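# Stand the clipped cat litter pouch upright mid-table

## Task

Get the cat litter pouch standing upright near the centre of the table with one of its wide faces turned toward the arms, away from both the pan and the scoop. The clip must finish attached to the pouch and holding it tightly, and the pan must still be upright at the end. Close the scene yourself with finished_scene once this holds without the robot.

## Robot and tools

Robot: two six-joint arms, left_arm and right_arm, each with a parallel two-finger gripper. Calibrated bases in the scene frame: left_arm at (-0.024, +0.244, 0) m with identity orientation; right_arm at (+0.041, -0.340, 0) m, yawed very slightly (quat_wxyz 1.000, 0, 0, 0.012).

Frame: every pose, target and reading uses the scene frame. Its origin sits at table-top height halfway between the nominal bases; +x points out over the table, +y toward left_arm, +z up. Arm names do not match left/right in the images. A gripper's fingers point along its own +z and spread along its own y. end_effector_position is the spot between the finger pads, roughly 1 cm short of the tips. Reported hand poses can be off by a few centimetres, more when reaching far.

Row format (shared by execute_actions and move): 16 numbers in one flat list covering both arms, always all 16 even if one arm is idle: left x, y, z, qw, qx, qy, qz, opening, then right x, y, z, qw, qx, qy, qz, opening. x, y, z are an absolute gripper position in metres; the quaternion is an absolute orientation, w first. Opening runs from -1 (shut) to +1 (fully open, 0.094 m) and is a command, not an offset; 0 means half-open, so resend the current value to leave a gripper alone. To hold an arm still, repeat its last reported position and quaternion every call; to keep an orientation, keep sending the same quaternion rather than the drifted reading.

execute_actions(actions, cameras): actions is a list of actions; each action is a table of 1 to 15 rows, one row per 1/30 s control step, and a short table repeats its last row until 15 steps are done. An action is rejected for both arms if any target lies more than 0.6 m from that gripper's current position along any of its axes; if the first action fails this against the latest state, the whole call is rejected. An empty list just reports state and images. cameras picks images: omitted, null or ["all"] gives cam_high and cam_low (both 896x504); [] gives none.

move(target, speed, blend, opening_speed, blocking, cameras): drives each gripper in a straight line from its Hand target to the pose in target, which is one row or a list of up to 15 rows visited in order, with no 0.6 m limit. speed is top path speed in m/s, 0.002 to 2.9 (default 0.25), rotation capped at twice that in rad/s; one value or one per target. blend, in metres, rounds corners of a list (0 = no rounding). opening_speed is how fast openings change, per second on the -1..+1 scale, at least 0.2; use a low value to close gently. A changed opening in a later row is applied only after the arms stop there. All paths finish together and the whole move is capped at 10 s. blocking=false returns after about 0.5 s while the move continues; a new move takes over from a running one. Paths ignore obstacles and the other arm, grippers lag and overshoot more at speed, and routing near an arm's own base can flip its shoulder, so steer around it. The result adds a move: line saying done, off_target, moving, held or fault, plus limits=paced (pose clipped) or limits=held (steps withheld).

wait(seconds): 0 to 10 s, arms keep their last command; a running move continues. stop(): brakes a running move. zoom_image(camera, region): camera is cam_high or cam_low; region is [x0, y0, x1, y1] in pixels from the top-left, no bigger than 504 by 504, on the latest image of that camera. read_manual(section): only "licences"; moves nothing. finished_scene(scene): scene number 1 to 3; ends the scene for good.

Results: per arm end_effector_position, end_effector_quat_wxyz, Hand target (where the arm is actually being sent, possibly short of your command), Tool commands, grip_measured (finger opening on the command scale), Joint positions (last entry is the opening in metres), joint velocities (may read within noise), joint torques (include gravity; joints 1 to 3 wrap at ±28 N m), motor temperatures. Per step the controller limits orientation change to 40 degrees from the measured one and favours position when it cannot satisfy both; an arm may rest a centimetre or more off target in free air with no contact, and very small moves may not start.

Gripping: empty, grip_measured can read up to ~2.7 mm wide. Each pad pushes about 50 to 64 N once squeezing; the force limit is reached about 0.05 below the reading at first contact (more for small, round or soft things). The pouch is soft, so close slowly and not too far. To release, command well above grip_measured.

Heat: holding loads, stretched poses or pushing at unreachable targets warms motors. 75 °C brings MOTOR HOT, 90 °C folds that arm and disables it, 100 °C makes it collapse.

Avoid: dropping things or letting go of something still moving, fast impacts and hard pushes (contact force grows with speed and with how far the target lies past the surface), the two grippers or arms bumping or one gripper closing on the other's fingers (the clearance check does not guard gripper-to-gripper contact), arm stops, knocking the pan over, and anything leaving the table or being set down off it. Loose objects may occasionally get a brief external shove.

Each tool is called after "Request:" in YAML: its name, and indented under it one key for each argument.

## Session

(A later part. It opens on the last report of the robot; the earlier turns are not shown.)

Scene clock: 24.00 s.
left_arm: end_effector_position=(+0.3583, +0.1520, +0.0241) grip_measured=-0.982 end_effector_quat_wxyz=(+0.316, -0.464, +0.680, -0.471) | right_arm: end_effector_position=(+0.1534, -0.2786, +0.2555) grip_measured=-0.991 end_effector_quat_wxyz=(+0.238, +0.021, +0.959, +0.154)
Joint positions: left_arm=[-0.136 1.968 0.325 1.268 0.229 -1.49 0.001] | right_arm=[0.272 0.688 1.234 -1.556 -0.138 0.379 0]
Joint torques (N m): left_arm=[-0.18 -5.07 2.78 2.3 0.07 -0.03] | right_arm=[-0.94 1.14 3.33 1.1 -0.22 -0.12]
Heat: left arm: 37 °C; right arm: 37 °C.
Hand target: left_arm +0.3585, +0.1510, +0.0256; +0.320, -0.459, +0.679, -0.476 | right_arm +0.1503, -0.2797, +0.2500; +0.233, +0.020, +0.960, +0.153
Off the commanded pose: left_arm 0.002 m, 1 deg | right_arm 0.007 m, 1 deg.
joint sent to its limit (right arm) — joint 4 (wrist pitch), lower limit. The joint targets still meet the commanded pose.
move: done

Request:
move:
  target:
    - [0.363, 0.149, 0.064, 0.2582,-0.496,0.7353,-0.3828, -1, 0.15, -0.28, 0.25, 0.232,0.02,0.961,0.153, -1]
  speed: 0.08

Request:
zoom_image:
  camera: "cam_high"
  region: [400, 210, 560, 320]

Request:
zoom_image:
  camera: "cam_low"
  region: [460, 150, 700, 290]

Scene clock: 26.67 s.
left_arm: end_effector_position=(+0.3560, +0.1512, +0.0456) grip_measured=-0.983 end_effector_quat_wxyz=(+0.246, -0.505, +0.740, -0.371) | right_arm: end_effector_position=(+0.1534, -0.2786, +0.2555) grip_measured=-0.991 end_effector_quat_wxyz=(+0.238, +0.021, +0.959, +0.154)
Joint positions: left_arm=[-0.162 1.593 0.522 0.41 0.178 -1.447 0.001] | right_arm=[0.272 0.688 1.234 -1.556 -0.138 0.379 0]
Joint torques (N m): left_arm=[-0.05 -8.05 7.97 1.64 0.08 0.04] | right_arm=[-0.88 1.2 3.26 1.09 -0.23 -0.1]
Heat: left arm: 37 °C; right arm: 37 °C.
Hand target: left_arm +0.3628, +0.1490, +0.0638; +0.258, -0.496, +0.735, -0.383 | right_arm +0.1503, -0.2797, +0.2500; +0.233, +0.020, +0.960, +0.153
Off the commanded pose: left_arm 0.020 m, 2 deg | right_arm 0.007 m, 1 deg.
joint sent to its limit (right arm) — joint 4 (wrist pitch), lower limit. The joint targets still meet the commanded pose.
move: off_target (left_arm)

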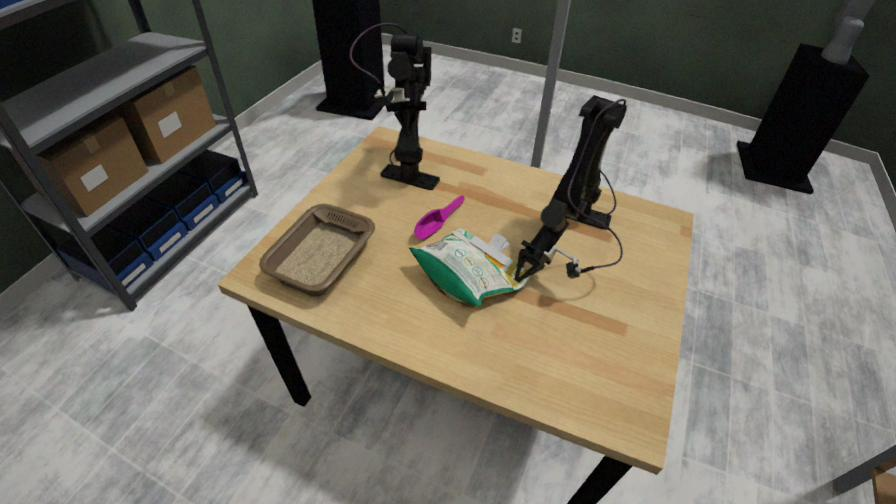

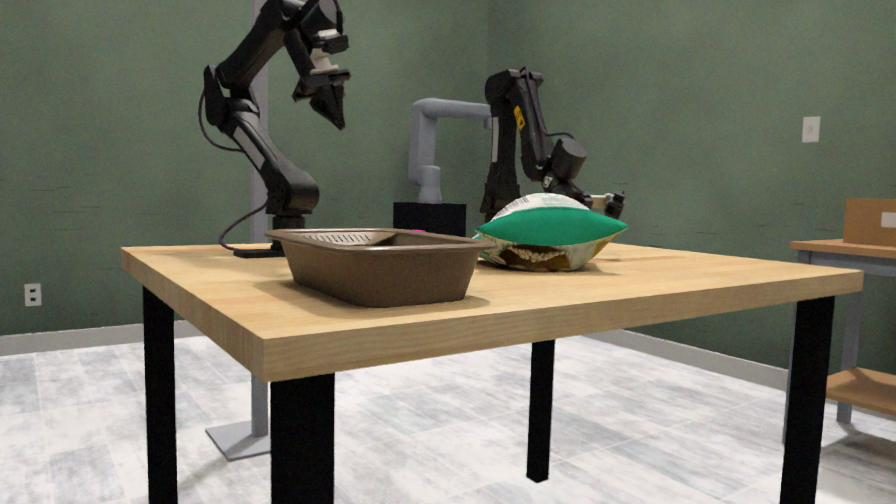

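Scaled by 3.150.

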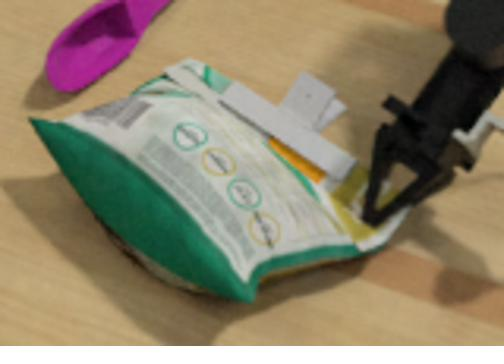

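Scaled by 2.100.

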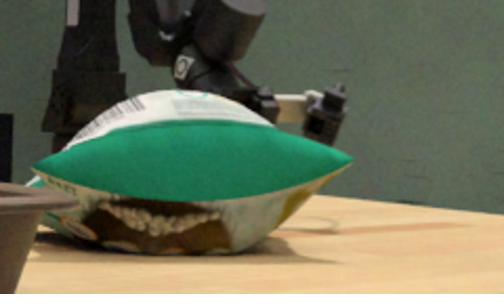

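Request:
move:
  target:
    - [0.375, 0.144, 0.09, 0.2258,-0.5121,0.7592,-0.3347, -1, 0.15, -0.28, 0.25, 0.232,0.02,0.961,0.153, -1]
    - [0.389, 0.139, 0.112, 0.1912,-0.5255,0.7791,-0.2835, -1, 0.15, -0.28, 0.25, 0.232,0.02,0.961,0.153, -1]
  speed: 0.08

Request:
zoom_image:
  camera: "cam_high"
  region: [400, 210, 560, 320]

Request:
zoom_image:
  camera: "cam_low"
  region: [460, 150, 700, 290]

Scene clock: 29.27 s.
left_arm: end_effector_position=(+0.3810, +0.1400, +0.0980) grip_measured=-0.983 end_effector_quat_wxyz=(+0.182, -0.529, +0.782, -0.276) | right_arm: end_effector_position=(+0.1534, -0.2786, +0.2555) grip_measured=-0.991 end_effector_quat_wxyz=(+0.238, +0.021, +0.959, +0.154)
Joint positions: left_arm=[-0.204 1.607 1.002 -0.301 0.118 -1.434 0.001] | right_arm=[0.272 0.688 1.234 -1.556 -0.138 0.379 0]
Joint torques (N m): left_arm=[-0.02 -6.9 10.41 1.38 0.03 0] | right_arm=[-0.95 1.17 3.18 1.09 -0.13 -0.09]
Heat: left arm: 37 °C; right arm: 37 °C.
Hand target: left_arm +0.3887, +0.1391, +0.1121; +0.192, -0.525, +0.779, -0.284 | right_arm +0.1503, -0.2797, +0.2500; +0.233, +0.020, +0.960, +0.153
Off the commanded pose: left_arm 0.016 m, 1 deg | right_arm 0.007 m, 1 deg.
joint sent to its limit (right arm) — joint 4 (wrist pitch), lower limit. The joint targets still meet the commanded pose.
move: off_target (left_arm)

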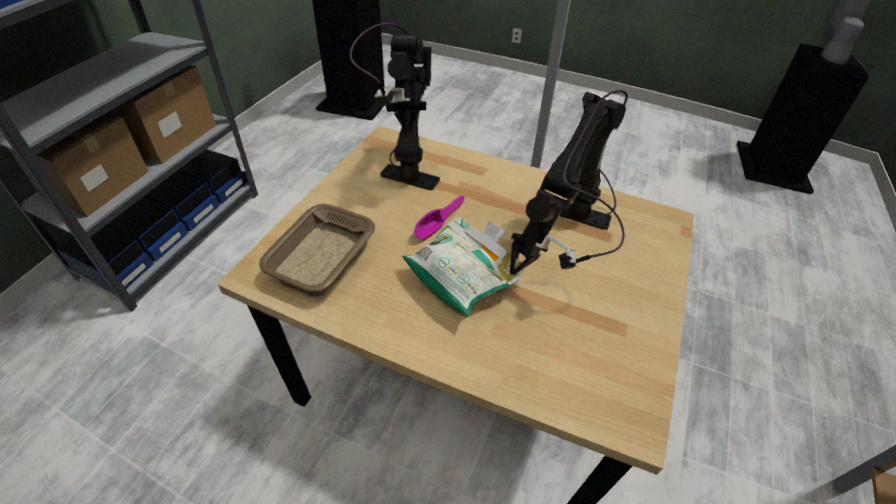

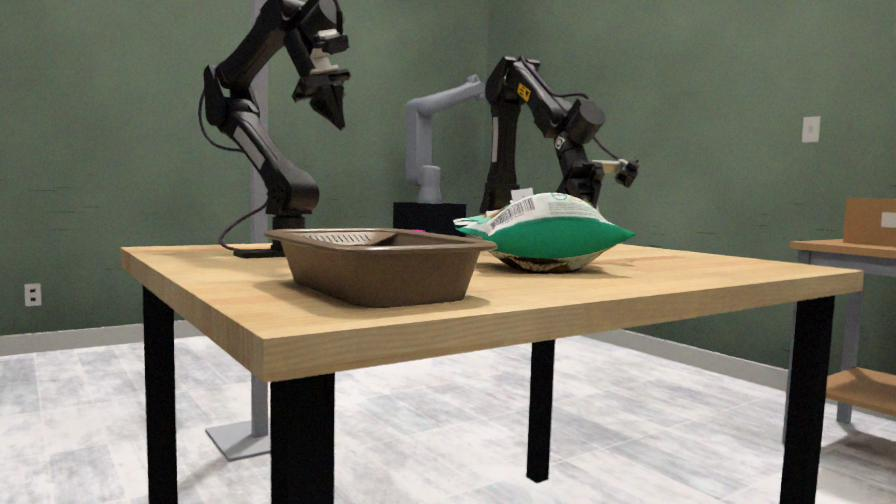

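Scaled by 3.150.

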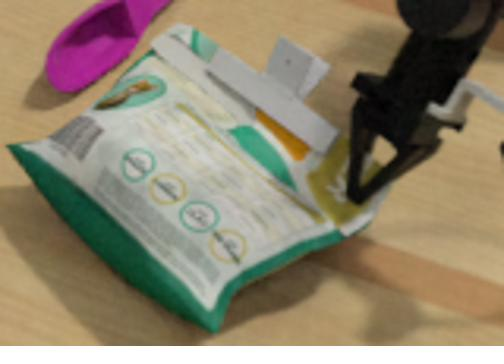

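Scaled by 2.100.

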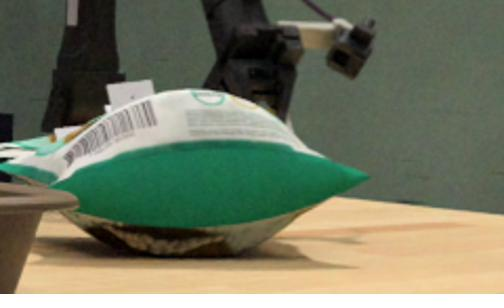

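Request:
move:
  target:
    - [0.402, 0.135, 0.128, 0.1565,-0.5368,0.7957,-0.2320, -1, 0.15, -0.28, 0.25, 0.232,0.02,0.961,0.153, -1]
    - [0.418, 0.129, 0.146, 0.1210,-0.546,0.8094,-0.1794, -1, 0.15, -0.28, 0.25, 0.232,0.02,0.961,0.153, -1]
    - [0.445, 0.119, 0.160, 0.0487,-0.557,0.8258,-0.0722, -1, 0.15, -0.28, 0.25, 0.232,0.02,0.961,0.153, -1]
  speed: 0.08

Request:
zoom_image:
  camera: "cam_high"
  region: [380, 210, 560, 330]

Request:
zoom_image:
  camera: "cam_low"
  region: [440, 150, 680, 290]

Scene clock: 33.67 s.
left_arm: end_effector_position=(+0.4510, +0.1133, +0.1570) grip_measured=-0.983 end_effector_quat_wxyz=(+0.052, -0.554, +0.826, -0.088) | right_arm: end_effector_position=(+0.1534, -0.2786, +0.2555) grip_measured=-0.991 end_effector_quat_wxyz=(+0.238, +0.021, +0.959, +0.154)
Joint positions: left_arm=[-0.257 2.38 2.546 -1.534 0.039 -1.442 0.001] | right_arm=[0.272 0.688 1.234 -1.556 -0.138 0.379 0]
Joint torques (N m): left_arm=[0.05 -11.37 8.92 0.3 -0.16 0.01] | right_arm=[-0.91 1.11 3.11 1.1 -0.18 -0.13]
Heat: left arm: 39 °C; right arm: 37 °C.
Hand target: left_arm +0.4450, +0.1189, +0.1599; +0.050, -0.557, +0.826, -0.074 | right_arm +0.1503, -0.2797, +0.2500; +0.233, +0.020, +0.960, +0.153
Off the commanded pose: left_arm 0.009 m, 2 deg | right_arm 0.007 m, 1 deg.
joint sent to its limit (right arm) — joint 4 (wrist pitch), lower limit. The joint targets still meet the commanded pose.
move: done

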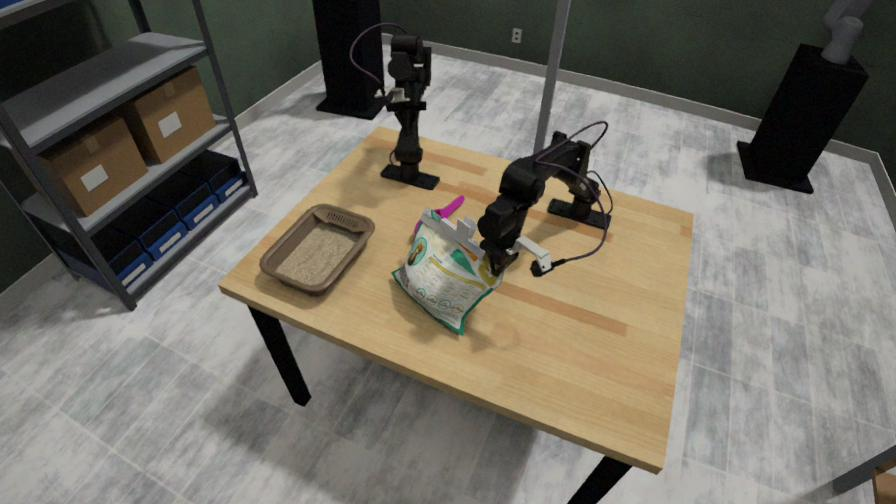

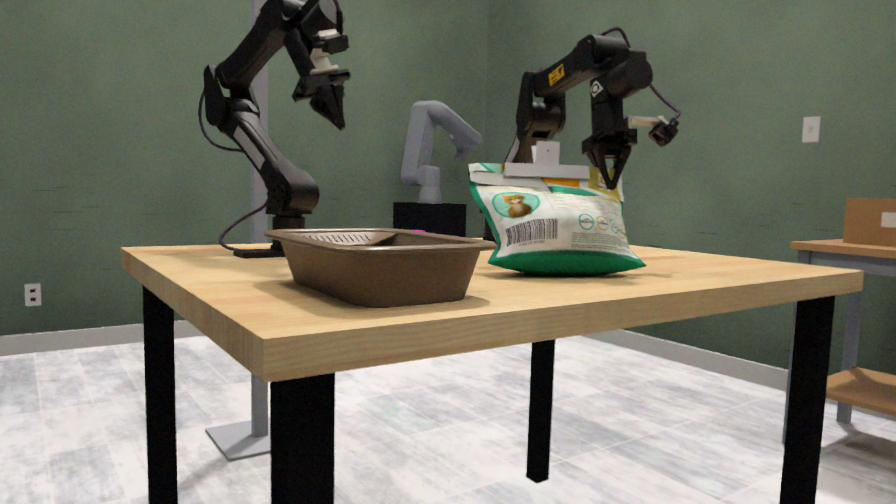

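Scaled by 2.800.

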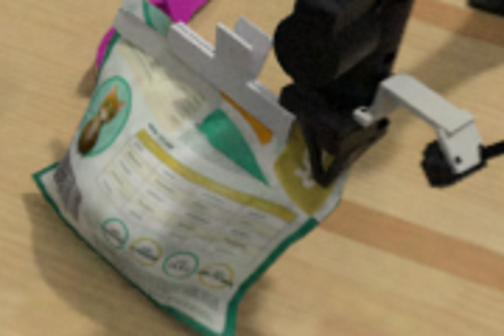

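Scaled by 2.100.

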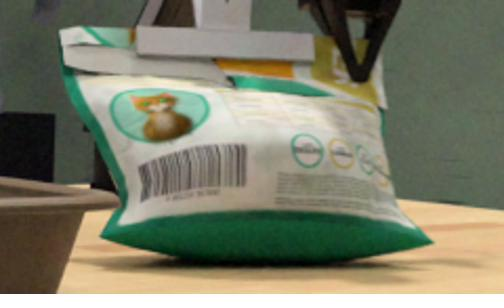

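Request:
move:
  target:
    - [0.430, 0.122, 0.20, -0.0244,-0.5586,0.8282,0.0362, -1, 0.15, -0.28, 0.25, 0.232,0.02,0.961,0.153, -1]
  speed: 0.06

Request:
zoom_image:
  camera: "cam_high"
  region: [380, 190, 560, 330]

Request:
zoom_image:
  camera: "cam_low"
  region: [440, 150, 680, 290]

Scene clock: 37.47 s.
left_arm: end_effector_position=(+0.4439, +0.1137, +0.1649) grip_measured=-0.983 end_effector_quat_wxyz=(+0.063, -0.555, +0.826, -0.078) | right_arm: end_effector_position=(+0.1534, -0.2786, +0.2555) grip_measured=-0.991 end_effector_quat_wxyz=(+0.238, +0.021, +0.959, +0.154)
Joint positions: left_arm=[-0.272 2.348 2.522 -1.543 0.005 -1.456 0.001] | right_arm=[0.272 0.688 1.234 -1.556 -0.138 0.379 0]
Joint torques (N m): left_arm=[0.38 -18.11 6.13 0.35 -0.18 0.06] | right_arm=[-0.98 1.16 3.41 1.14 -0.15 -0.11]
Motor temperatures (°C): left_arm=[30 40 39 33 29 30 29] | right_arm=[27 36 34 33 26 27 28]
Heat: left arm: 40 °C; right arm: 36 °C.
Hand target: left_arm +0.4303, +0.1217, +0.1977; +0.079, -0.556, +0.823, -0.087 | right_arm +0.1503, -0.2797, +0.2500; +0.233, +0.020, +0.960, +0.153
Off the commanded pose: left_arm 0.039 m, 17 deg | right_arm 0.007 m, 1 deg.
joint sent to its limit (left arm) — joint 4 (wrist pitch), lower limit. The joint targets are off in orientation, not in position.
joint sent to its limit (right arm) — joint 4 (wrist pitch), lower limit. The joint targets still meet the commanded pose.
move: off_target (left_arm)

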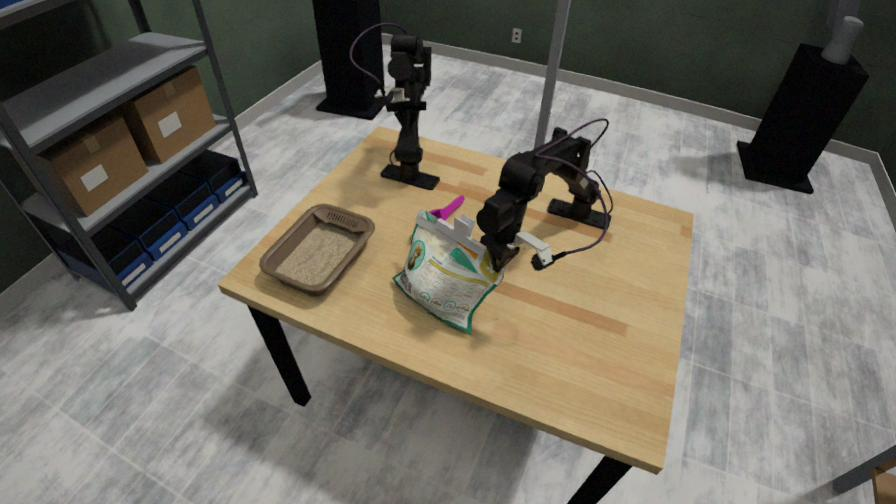

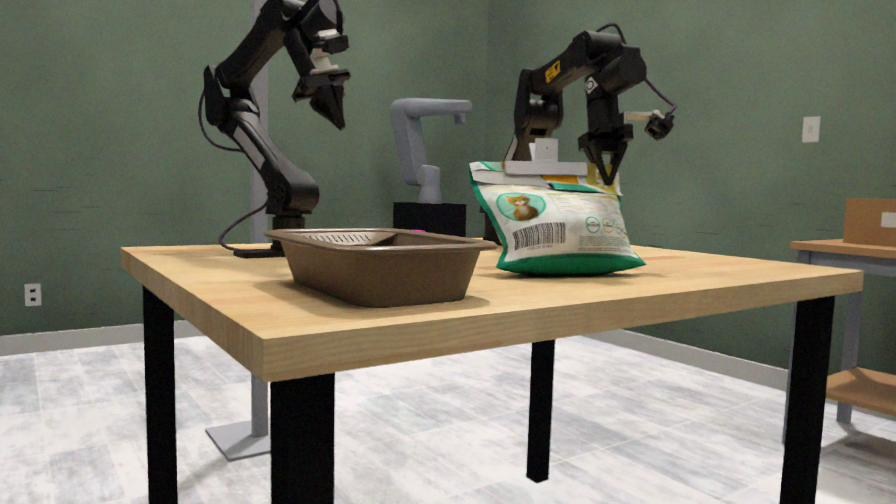

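Scaled by 2.800.

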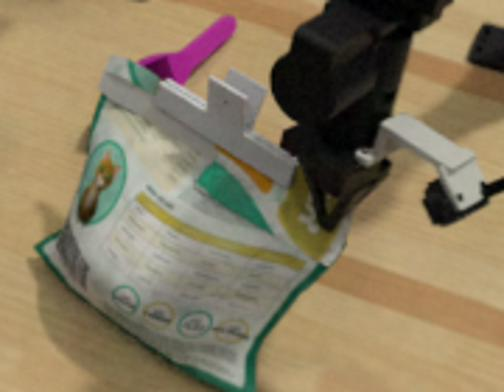

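Scaled by 2.100.

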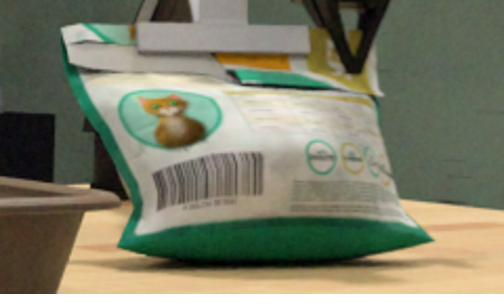

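Request:
move:
  target:
    - [0.430, 0.122, 0.20, -0.0244,-0.5586,0.8282,0.0362, -1, 0.30, -0.15, 0.28, 0.0487,-0.557,0.8258,-0.0722, 0.4]
    - [0.430, 0.122, 0.20, -0.0244,-0.5586,0.8282,0.0362, -1, 0.352, -0.110, 0.25, 0.0487,-0.557,0.8258,-0.0722, 0.4]
  speed: 0.2

Request:
zoom_image:
  camera: "cam_high"
  region: [380, 170, 560, 310]

Request:
zoom_image:
  camera: "cam_low"
  region: [420, 100, 660, 280]

Scene clock: 42.40 s.
left_arm: end_effector_position=(+0.4440, +0.1137, +0.1649) grip_measured=-0.983 end_effector_quat_wxyz=(+0.064, -0.555, +0.826, -0.078) | right_arm: end_effector_position=(+0.3489, -0.1107, +0.2411) grip_measured=+0.398 end_effector_quat_wxyz=(+0.121, -0.559, +0.818, -0.065)
Joint positions: left_arm=[-0.272 2.348 2.522 -1.543 0.005 -1.456 0.001] | right_arm=[0.684 1.882 2.098 -1.558 0.154 -0.509 0.066]
Joint torques (N m): left_arm=[0.32 -17.98 6.09 0.36 -0.17 0.01] | right_arm=[-0.14 -8.85 7.83 0.53 0.09 -0.07]
Motor temperatures (°C): left_arm=[30 47 39 33 29 30 29] | right_arm=[27 37 35 32 26 27 28]
Heat: left arm: 47 °C; right arm: 37 °C.
Hand target: left_arm +0.4303, +0.1218, +0.1977; +0.079, -0.556, +0.823, -0.087 | right_arm +0.3517, -0.1102, +0.2494; +0.134, -0.558, +0.816, -0.066
Off the commanded pose: left_arm 0.039 m, 17 deg | right_arm 0.009 m, 8 deg.
joint sent to its limit (left arm) — joint 4 (wrist pitch), lower limit. The joint targets are off in orientation, not in position.
joint sent to its limit (right arm) — joint 4 (wrist pitch), lower limit. The joint targets are off in orientation, not in position.
move: off_target (left_arm, right_arm)

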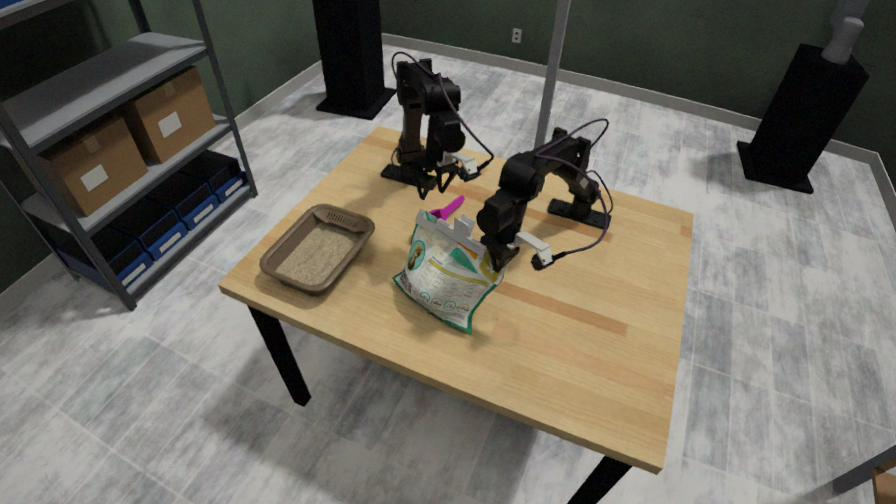

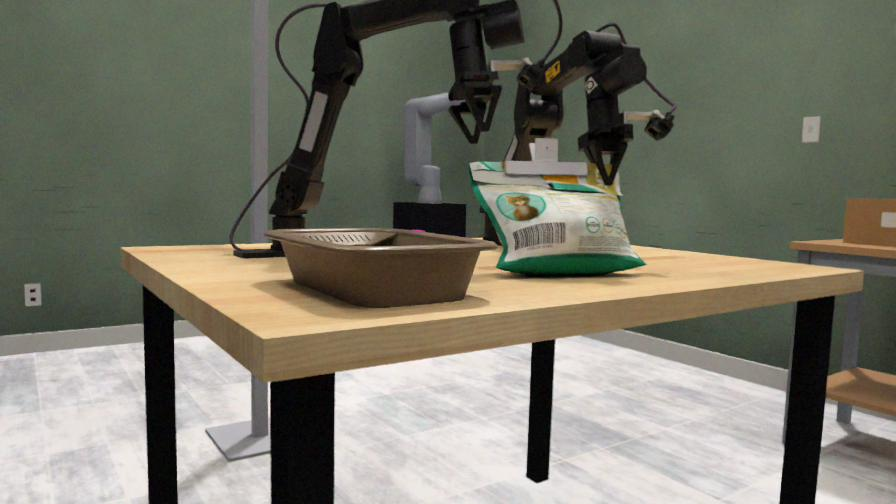

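Scaled by 2.800.

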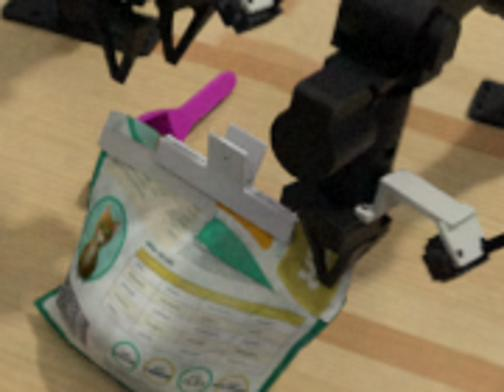

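Scaled by 2.100.

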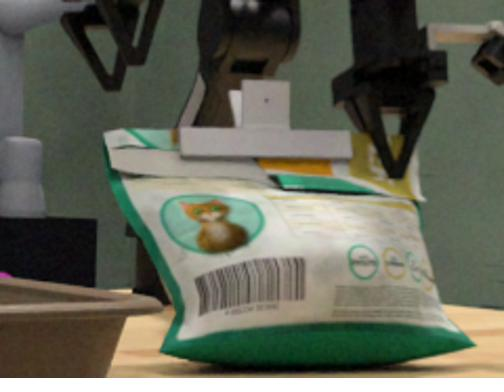

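Request:
move:
  target:
    - [0.444, 0.115, 0.170, 0.0487,-0.557,0.8258,-0.0722, -1, 0.363, -0.110, 0.22, 0.0487,-0.557,0.8258,-0.0722, 0.4]
    - [0.444, 0.115, 0.170, 0.0487,-0.557,0.8258,-0.0722, -1, 0.366, -0.108, 0.170, 0.0487,-0.557,0.8258,-0.0722, 0.4]
  speed: 0.1

Request:
zoom_image:
  camera: "cam_high"
  region: [380, 170, 560, 310]

Request:
zoom_image:
  camera: "cam_low"
  region: [420, 100, 660, 280]

Scene clock: 44.83 s.
left_arm: end_effector_position=(+0.4469, +0.1121, +0.1646) grip_measured=-0.983 end_effector_quat_wxyz=(+0.064, -0.555, +0.825, -0.082) | right_arm: end_effector_position=(+0.3630, -0.1063, +0.1753) grip_measured=+0.398 end_effector_quat_wxyz=(+0.050, -0.563, +0.821, -0.073)
Joint positions: left_arm=[-0.272 2.365 2.55 -1.548 0.01 -1.456 0.001] | right_arm=[0.669 2.006 2.016 -1.494 0.154 -0.516 0.066]
Joint torques (N m): left_arm=[0.55 -11.43 9.22 0.43 0.11 0.04] | right_arm=[-0.96 -9.47 4.81 0.43 0.04 0.07]
Heat: left arm: 47 °C; right arm: 37 °C.
Hand target: left_arm +0.4436, +0.1151, +0.1697; +0.057, -0.556, +0.825, -0.082 | right_arm +0.3660, -0.1081, +0.1700; +0.049, -0.557, +0.826, -0.072
Off the commanded pose: left_arm 0.007 m, 2 deg | right_arm 0.006 m, 1 deg.
joint sent to its limit (left arm) — joint 4 (wrist pitch), lower limit. The joint targets still meet the commanded pose.
move: done

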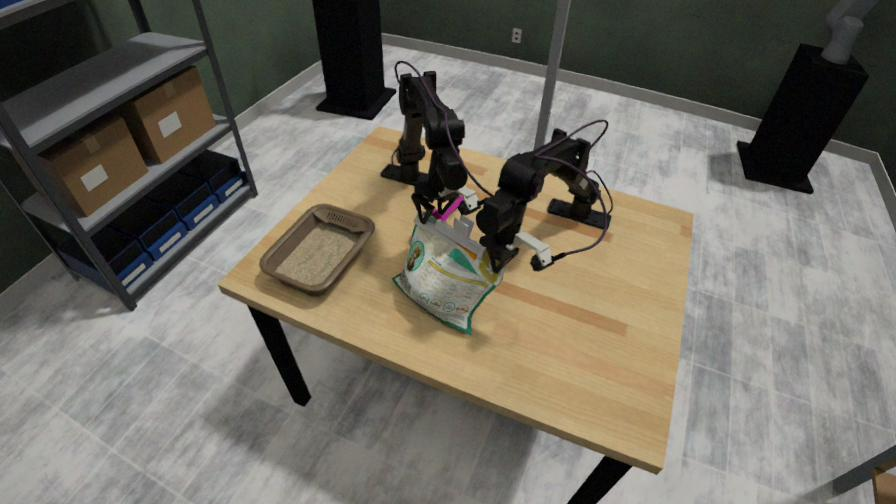

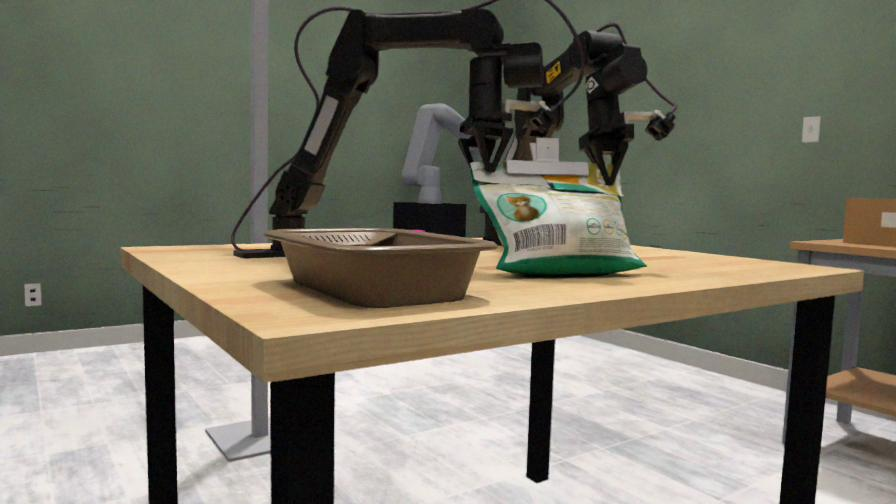

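Scaled by 2.800.

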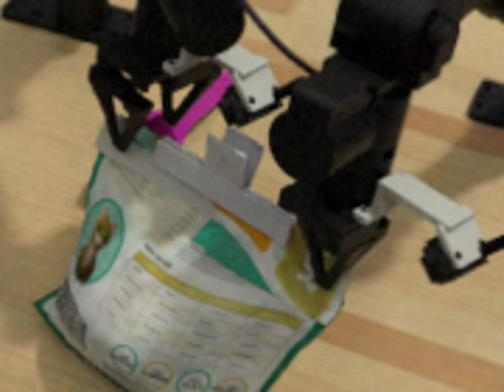

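Scaled by 2.100.

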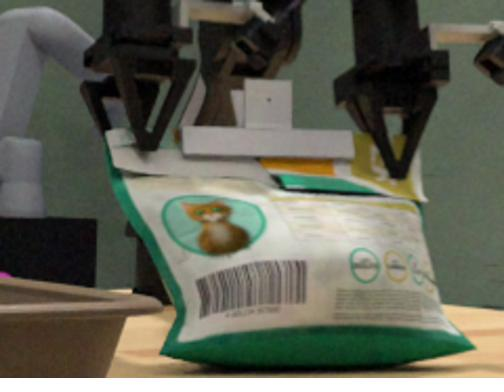

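Request:
move:
  target:
    - [0.444, 0.115, 0.170, 0.0487,-0.557,0.8258,-0.0722, -1, 0.369, -0.107, 0.157, 0.0487,-0.557,0.8258,-0.0722, 0.4]
    - [0.444, 0.115, 0.170, 0.0487,-0.557,0.8258,-0.0722, -1, 0.369, -0.107, 0.157, 0.0487,-0.557,0.8258,-0.0722, -1]
  speed: 0.1
  opening_speed: 0.5

Request:
zoom_image:
  camera: "cam_high"
  region: [380, 170, 560, 310]

Request:
zoom_image:
  camera: "cam_low"
  region: [420, 100, 660, 280]

Scene clock: 49.00 s.
left_arm: end_effector_position=(+0.4453, +0.1125, +0.1642) grip_measured=-0.983 end_effector_quat_wxyz=(+0.061, -0.555, +0.826, -0.079) | right_arm: end_effector_position=(+0.3710, -0.1051, +0.1641) grip_measured=-0.979 end_effector_quat_wxyz=(+0.059, -0.560, +0.823, -0.078)
Joint positions: left_arm=[-0.272 2.365 2.55 -1.555 0.01 -1.456 0.001] | right_arm=[0.664 2.006 1.968 -1.428 0.165 -0.516 0.001]
Joint torques (N m): left_arm=[0.76 -11.52 9.14 0.46 0.12 0.05] | right_arm=[-0.5 -9.62 4.59 0.38 -0.1 0.09]
Heat: left arm: 46 °C; right arm: 39 °C.
Hand target: left_arm +0.4437, +0.1151, +0.1697; +0.057, -0.556, +0.825, -0.082 | right_arm +0.3689, -0.1070, +0.1571; +0.049, -0.557, +0.826, -0.072
Off the commanded pose: left_arm 0.006 m, 2 deg | right_arm 0.008 m, 1 deg.
joint sent to its limit (left arm) — joint 4 (wrist pitch), lower limit. The joint targets still meet the commanded pose.
move: done

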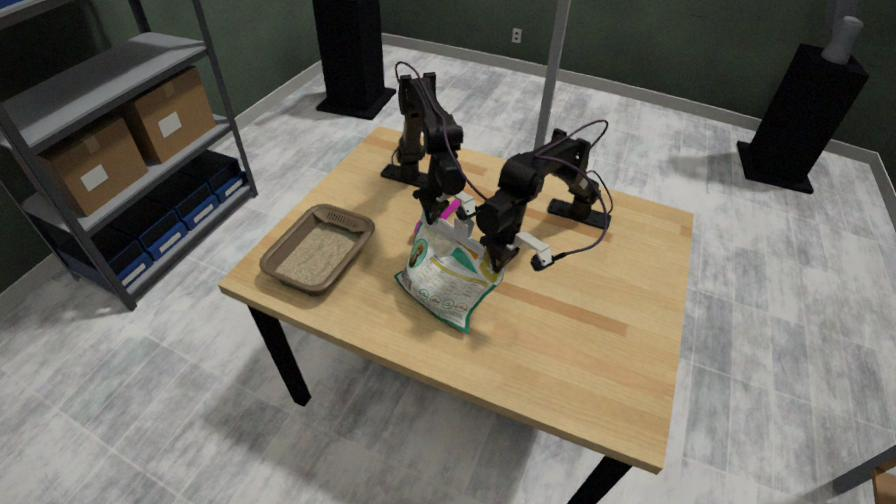

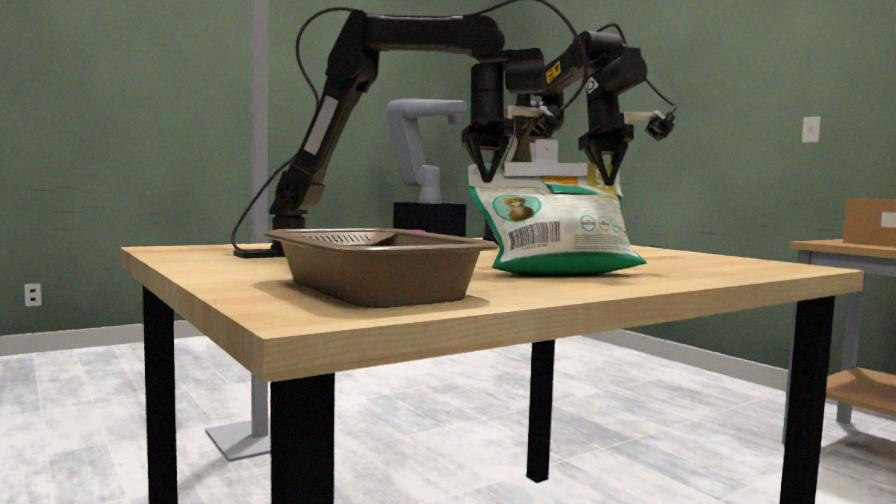

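Scaled by 2.800.

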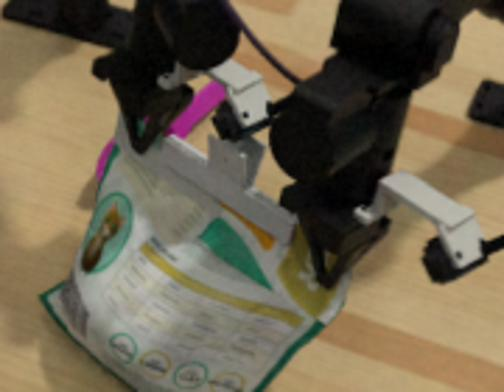

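Scaled by 2.100.

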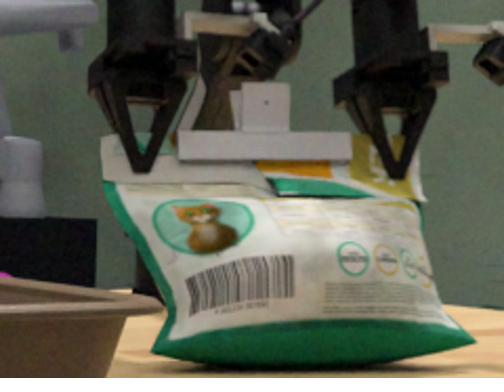

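Request:
move:
  target:
    - [0.435, 0.117, 0.20, 0.0487,-0.557,0.8258,-0.0722, -1, 0.361, -0.102, 0.20, 0.0487,-0.557,0.8258,-0.0722, -1]
    - [0.415, 0.117, 0.22, 0.0487,-0.557,0.8258,-0.0722, -1, 0.341, -0.102, 0.22, 0.0487,-0.557,0.8258,-0.0722, -1]
  speed: 0.06

Request:
zoom_image:
  camera: "cam_high"
  region: [380, 170, 560, 310]

Request:
zoom_image:
  camera: "cam_low"
  region: [420, 100, 660, 280]

Scene clock: 51.03 s.
left_arm: end_effector_position=(+0.4193, +0.1179, +0.1913) grip_measured=-0.983 end_effector_quat_wxyz=(+0.056, -0.558, +0.824, -0.081) | right_arm: end_effector_position=(+0.3437, -0.1004, +0.1995) grip_measured=-0.981 end_effector_quat_wxyz=(+0.058, -0.563, +0.821, -0.070)
Joint positions: left_arm=[-0.272 2.253 2.47 -1.592 0.02 -1.464 0.001] | right_arm=[0.713 1.973 2.069 -1.57 0.153 -0.473 0.001]
Joint torques (N m): left_arm=[-0.25 -16.06 6.05 0.84 -0.02 -0.06] | right_arm=[0.4 -14.01 5.15 0.43 0.15 0.08]
Heat: left arm: 47 °C; right arm: 40 °C.
Hand target: left_arm +0.4150, +0.1171, +0.2187; +0.077, -0.555, +0.822, -0.107 | right_arm +0.3412, -0.1021, +0.2189; +0.088, -0.558, +0.822, -0.068
Off the commanded pose: left_arm 0.029 m, 1 deg | right_arm 0.021 m, 1 deg.
joint read past its limit (left arm) — joint 4 (wrist pitch), lower limit.
joint read past its limit (right arm) — joint 4 (wrist pitch), lower limit.
joint sent to its limit (left arm) — joint 4 (wrist pitch), lower limit. The joint targets are off in orientation, not in position.
joint sent to its limit (right arm) — joint 4 (wrist pitch), lower limit. The joint targets are off in orientation, not in position.
move: off_target (left_arm, right_arm)

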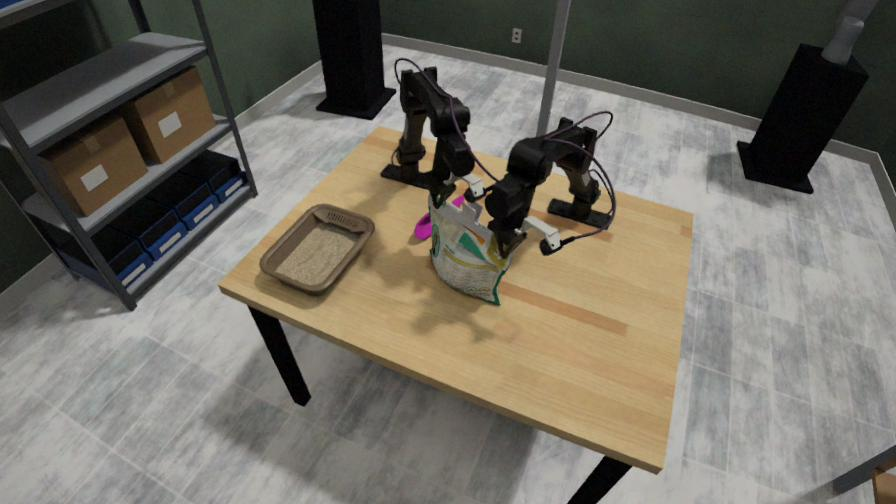

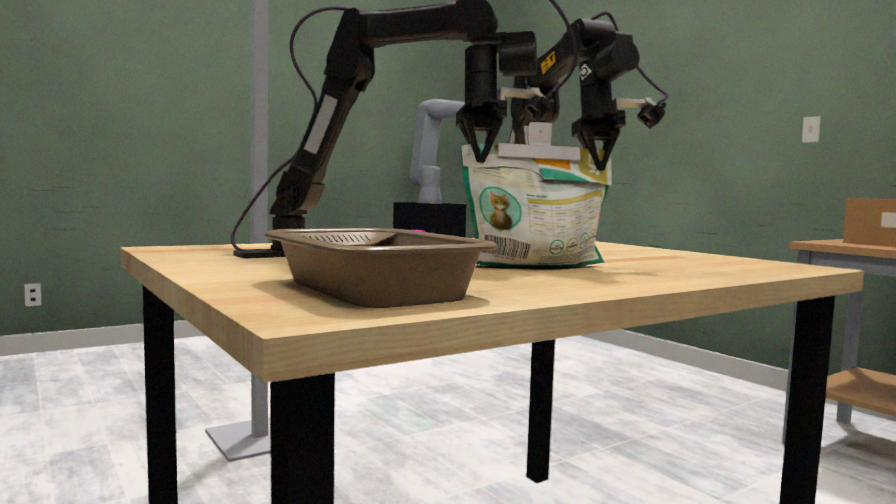

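Scaled by 2.800.

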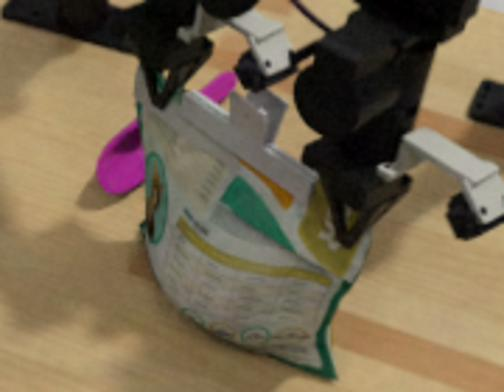

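Scaled by 2.100.

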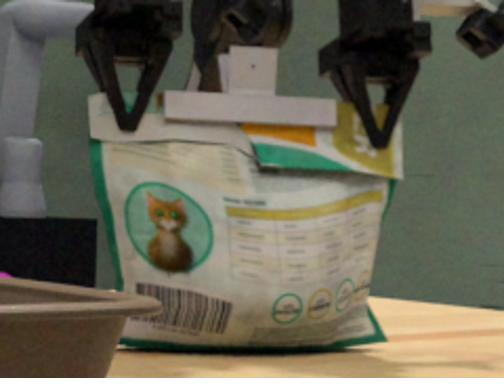

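Request:
move:
  target:
    - [0.365, 0.131, 0.222, 0.0548,-0.6269,0.7741,-0.0677, -1, 0.325, -0.095, 0.222, 0.0548,-0.6269,0.7741,-0.0677, -1]
    - [0.298, 0.145, 0.222, 0.06,-0.6857,0.7226,-0.0632, -1, 0.298, -0.085, 0.222,0.06,-0.6857,0.7226,-0.0632, -1]
  speed: 0.08
  blend: 0.02

Request:
zoom_image:
  camera: "cam_high"
  region: [380, 150, 560, 290]

Request:
zoom_image:
  camera: "cam_low"
  region: [420, 100, 660, 280]

Scene clock: 54.30 s.
left_arm: end_effector_position=(+0.2982, +0.1478, +0.2016) grip_measured=-0.983 end_effector_quat_wxyz=(-0.041, +0.689, -0.723, +0.027) | right_arm: end_effector_position=(+0.3010, -0.0831, +0.2057) grip_measured=-0.981 end_effector_quat_wxyz=(-0.051, +0.684, -0.725, +0.060)
Joint positions: left_arm=[-0.318 1.773 1.822 -1.533 -0.046 -1.838 0.001] | right_arm=[0.814 1.893 1.986 -1.571 0.127 -0.681 0.001]
Joint torques (N m): left_arm=[-0.43 -12.15 6.65 0.78 -0.06 0.03] | right_arm=[0.53 -12.79 5.03 0.39 0.17 -0.1]
Motor temperatures (°C): left_arm=[30 48 39 32 29 30 29] | right_arm=[27 42 35 31 26 27 29]
Heat: left arm: 48 °C; right arm: 42 °C.
Hand target: left_arm +0.2975, +0.1453, +0.2219; -0.060, +0.686, -0.723, +0.063 | right_arm +0.2983, -0.0850, +0.2210; -0.077, +0.686, -0.721, +0.062
Off the commanded pose: left_arm 0.021 m, 5 deg | right_arm 0.017 m, 1 deg.
joint read past its limit (right arm) — joint 4 (wrist pitch), lower limit.
joint sent to its limit (right arm) — joint 4 (wrist pitch), lower limit. The joint targets still meet the commanded pose.
move: off_target (left_arm, right_arm)

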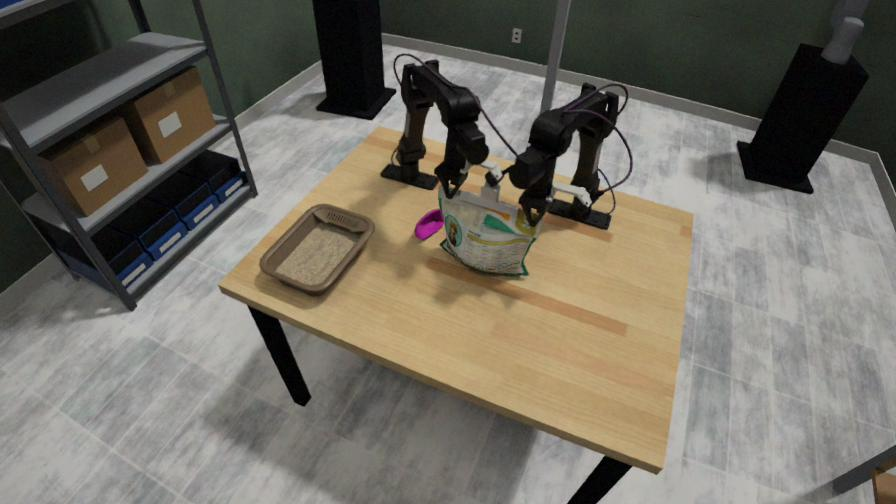

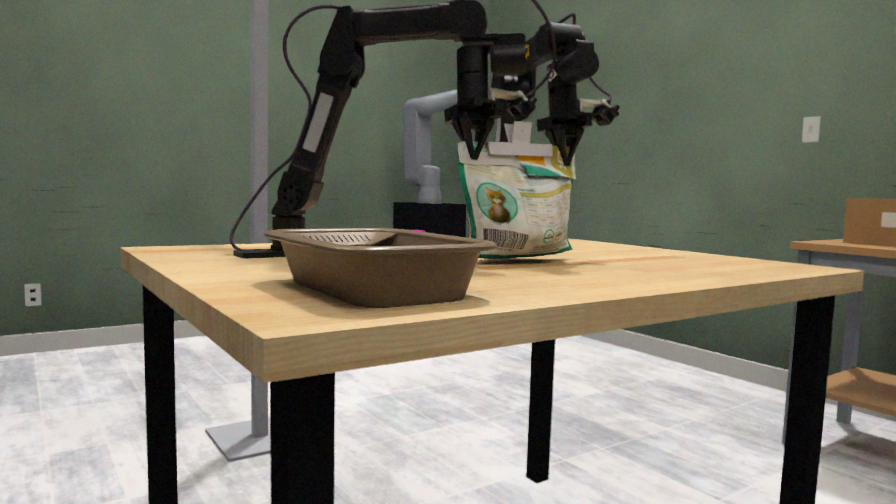

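Scaled by 2.800.

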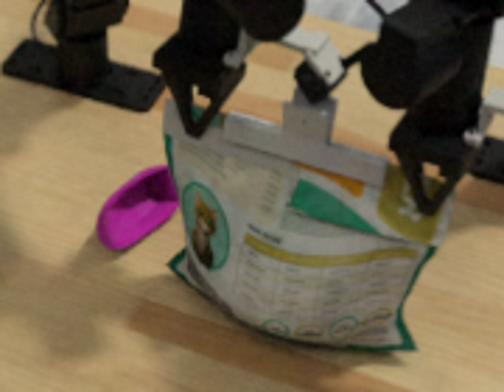

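Scaled by 2.100.

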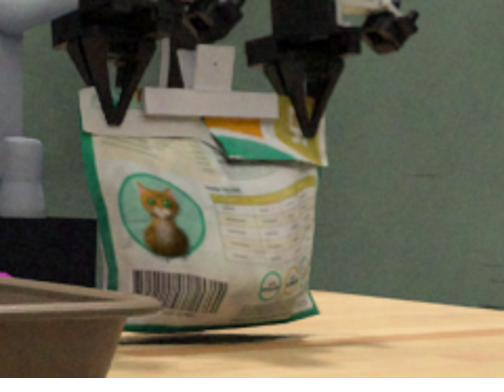

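Request:
move:
  target:
    - [0.298, 0.160, 0.215, 0.06,-0.6857,0.7226,-0.0632, -1, 0.298, -0.070, 0.215,0.06,-0.6857,0.7226,-0.0632, -1]
    - [0.298, 0.160, 0.190, 0.06,-0.6857,0.7226,-0.0632, -1, 0.298, -0.070, 0.190,0.06,-0.6857,0.7226,-0.0632, -1]
  speed: 0.05

Request:
zoom_image:
  camera: "cam_high"
  region: [380, 150, 560, 290]

Request:
zoom_image:
  camera: "cam_low"
  region: [420, 100, 660, 280]

Scene clock: 55.83 s.
left_arm: end_effector_position=(+0.2954, +0.1582, +0.1790) grip_measured=-0.983 end_effector_quat_wxyz=(-0.044, +0.688, -0.724, +0.041) | right_arm: end_effector_position=(+0.2956, -0.0738, +0.1874) grip_measured=-0.981 end_effector_quat_wxyz=(-0.040, +0.689, -0.721, +0.063)
Joint positions: left_arm=[-0.285 1.701 1.642 -1.397 -0.035 -1.802 0.001] | right_arm=[0.845 1.911 1.936 -1.53 0.135 -0.66 0.001]
Joint torques (N m): left_arm=[0.4 -9.95 5.94 0.87 -0.06 0.06] | right_arm=[0.09 -10.59 4.1 0.66 0.02 0.09]
Heat: left arm: 47 °C; right arm: 42 °C.
Hand target: left_arm +0.2978, +0.1601, +0.1900; -0.060, +0.686, -0.723, +0.063 | right_arm +0.2980, -0.0701, +0.1902; -0.059, +0.686, -0.723, +0.063
Off the commanded pose: left_arm 0.011 m, 3 deg | right_arm 0.005 m, 2 deg.
move: off_target (left_arm)

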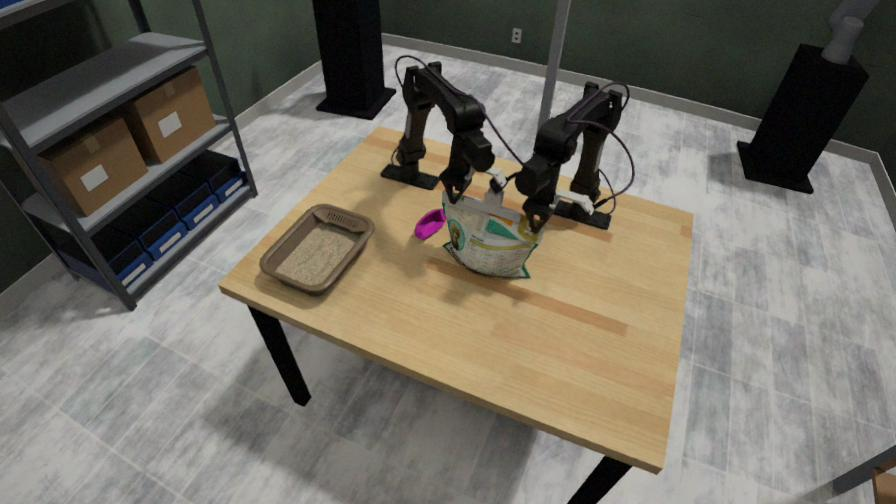

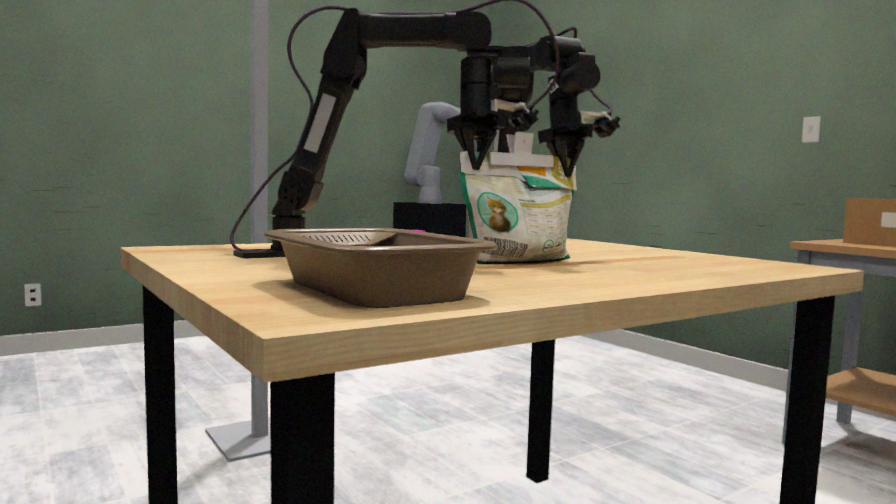

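Scaled by 2.800.

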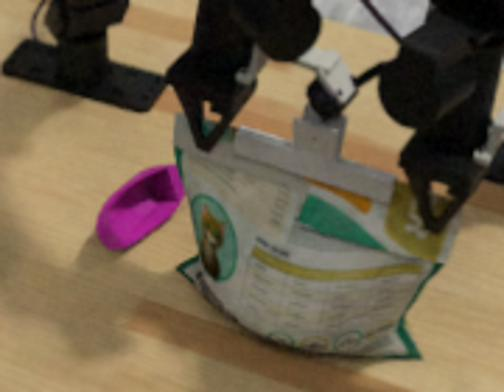

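Scaled by 2.100.

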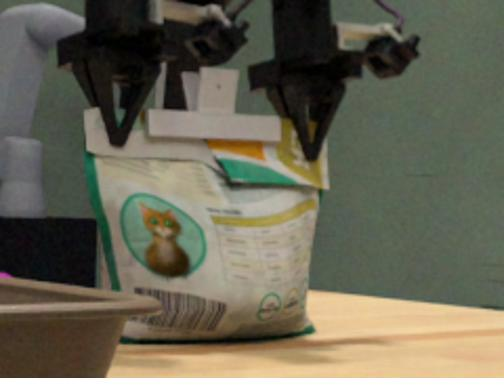

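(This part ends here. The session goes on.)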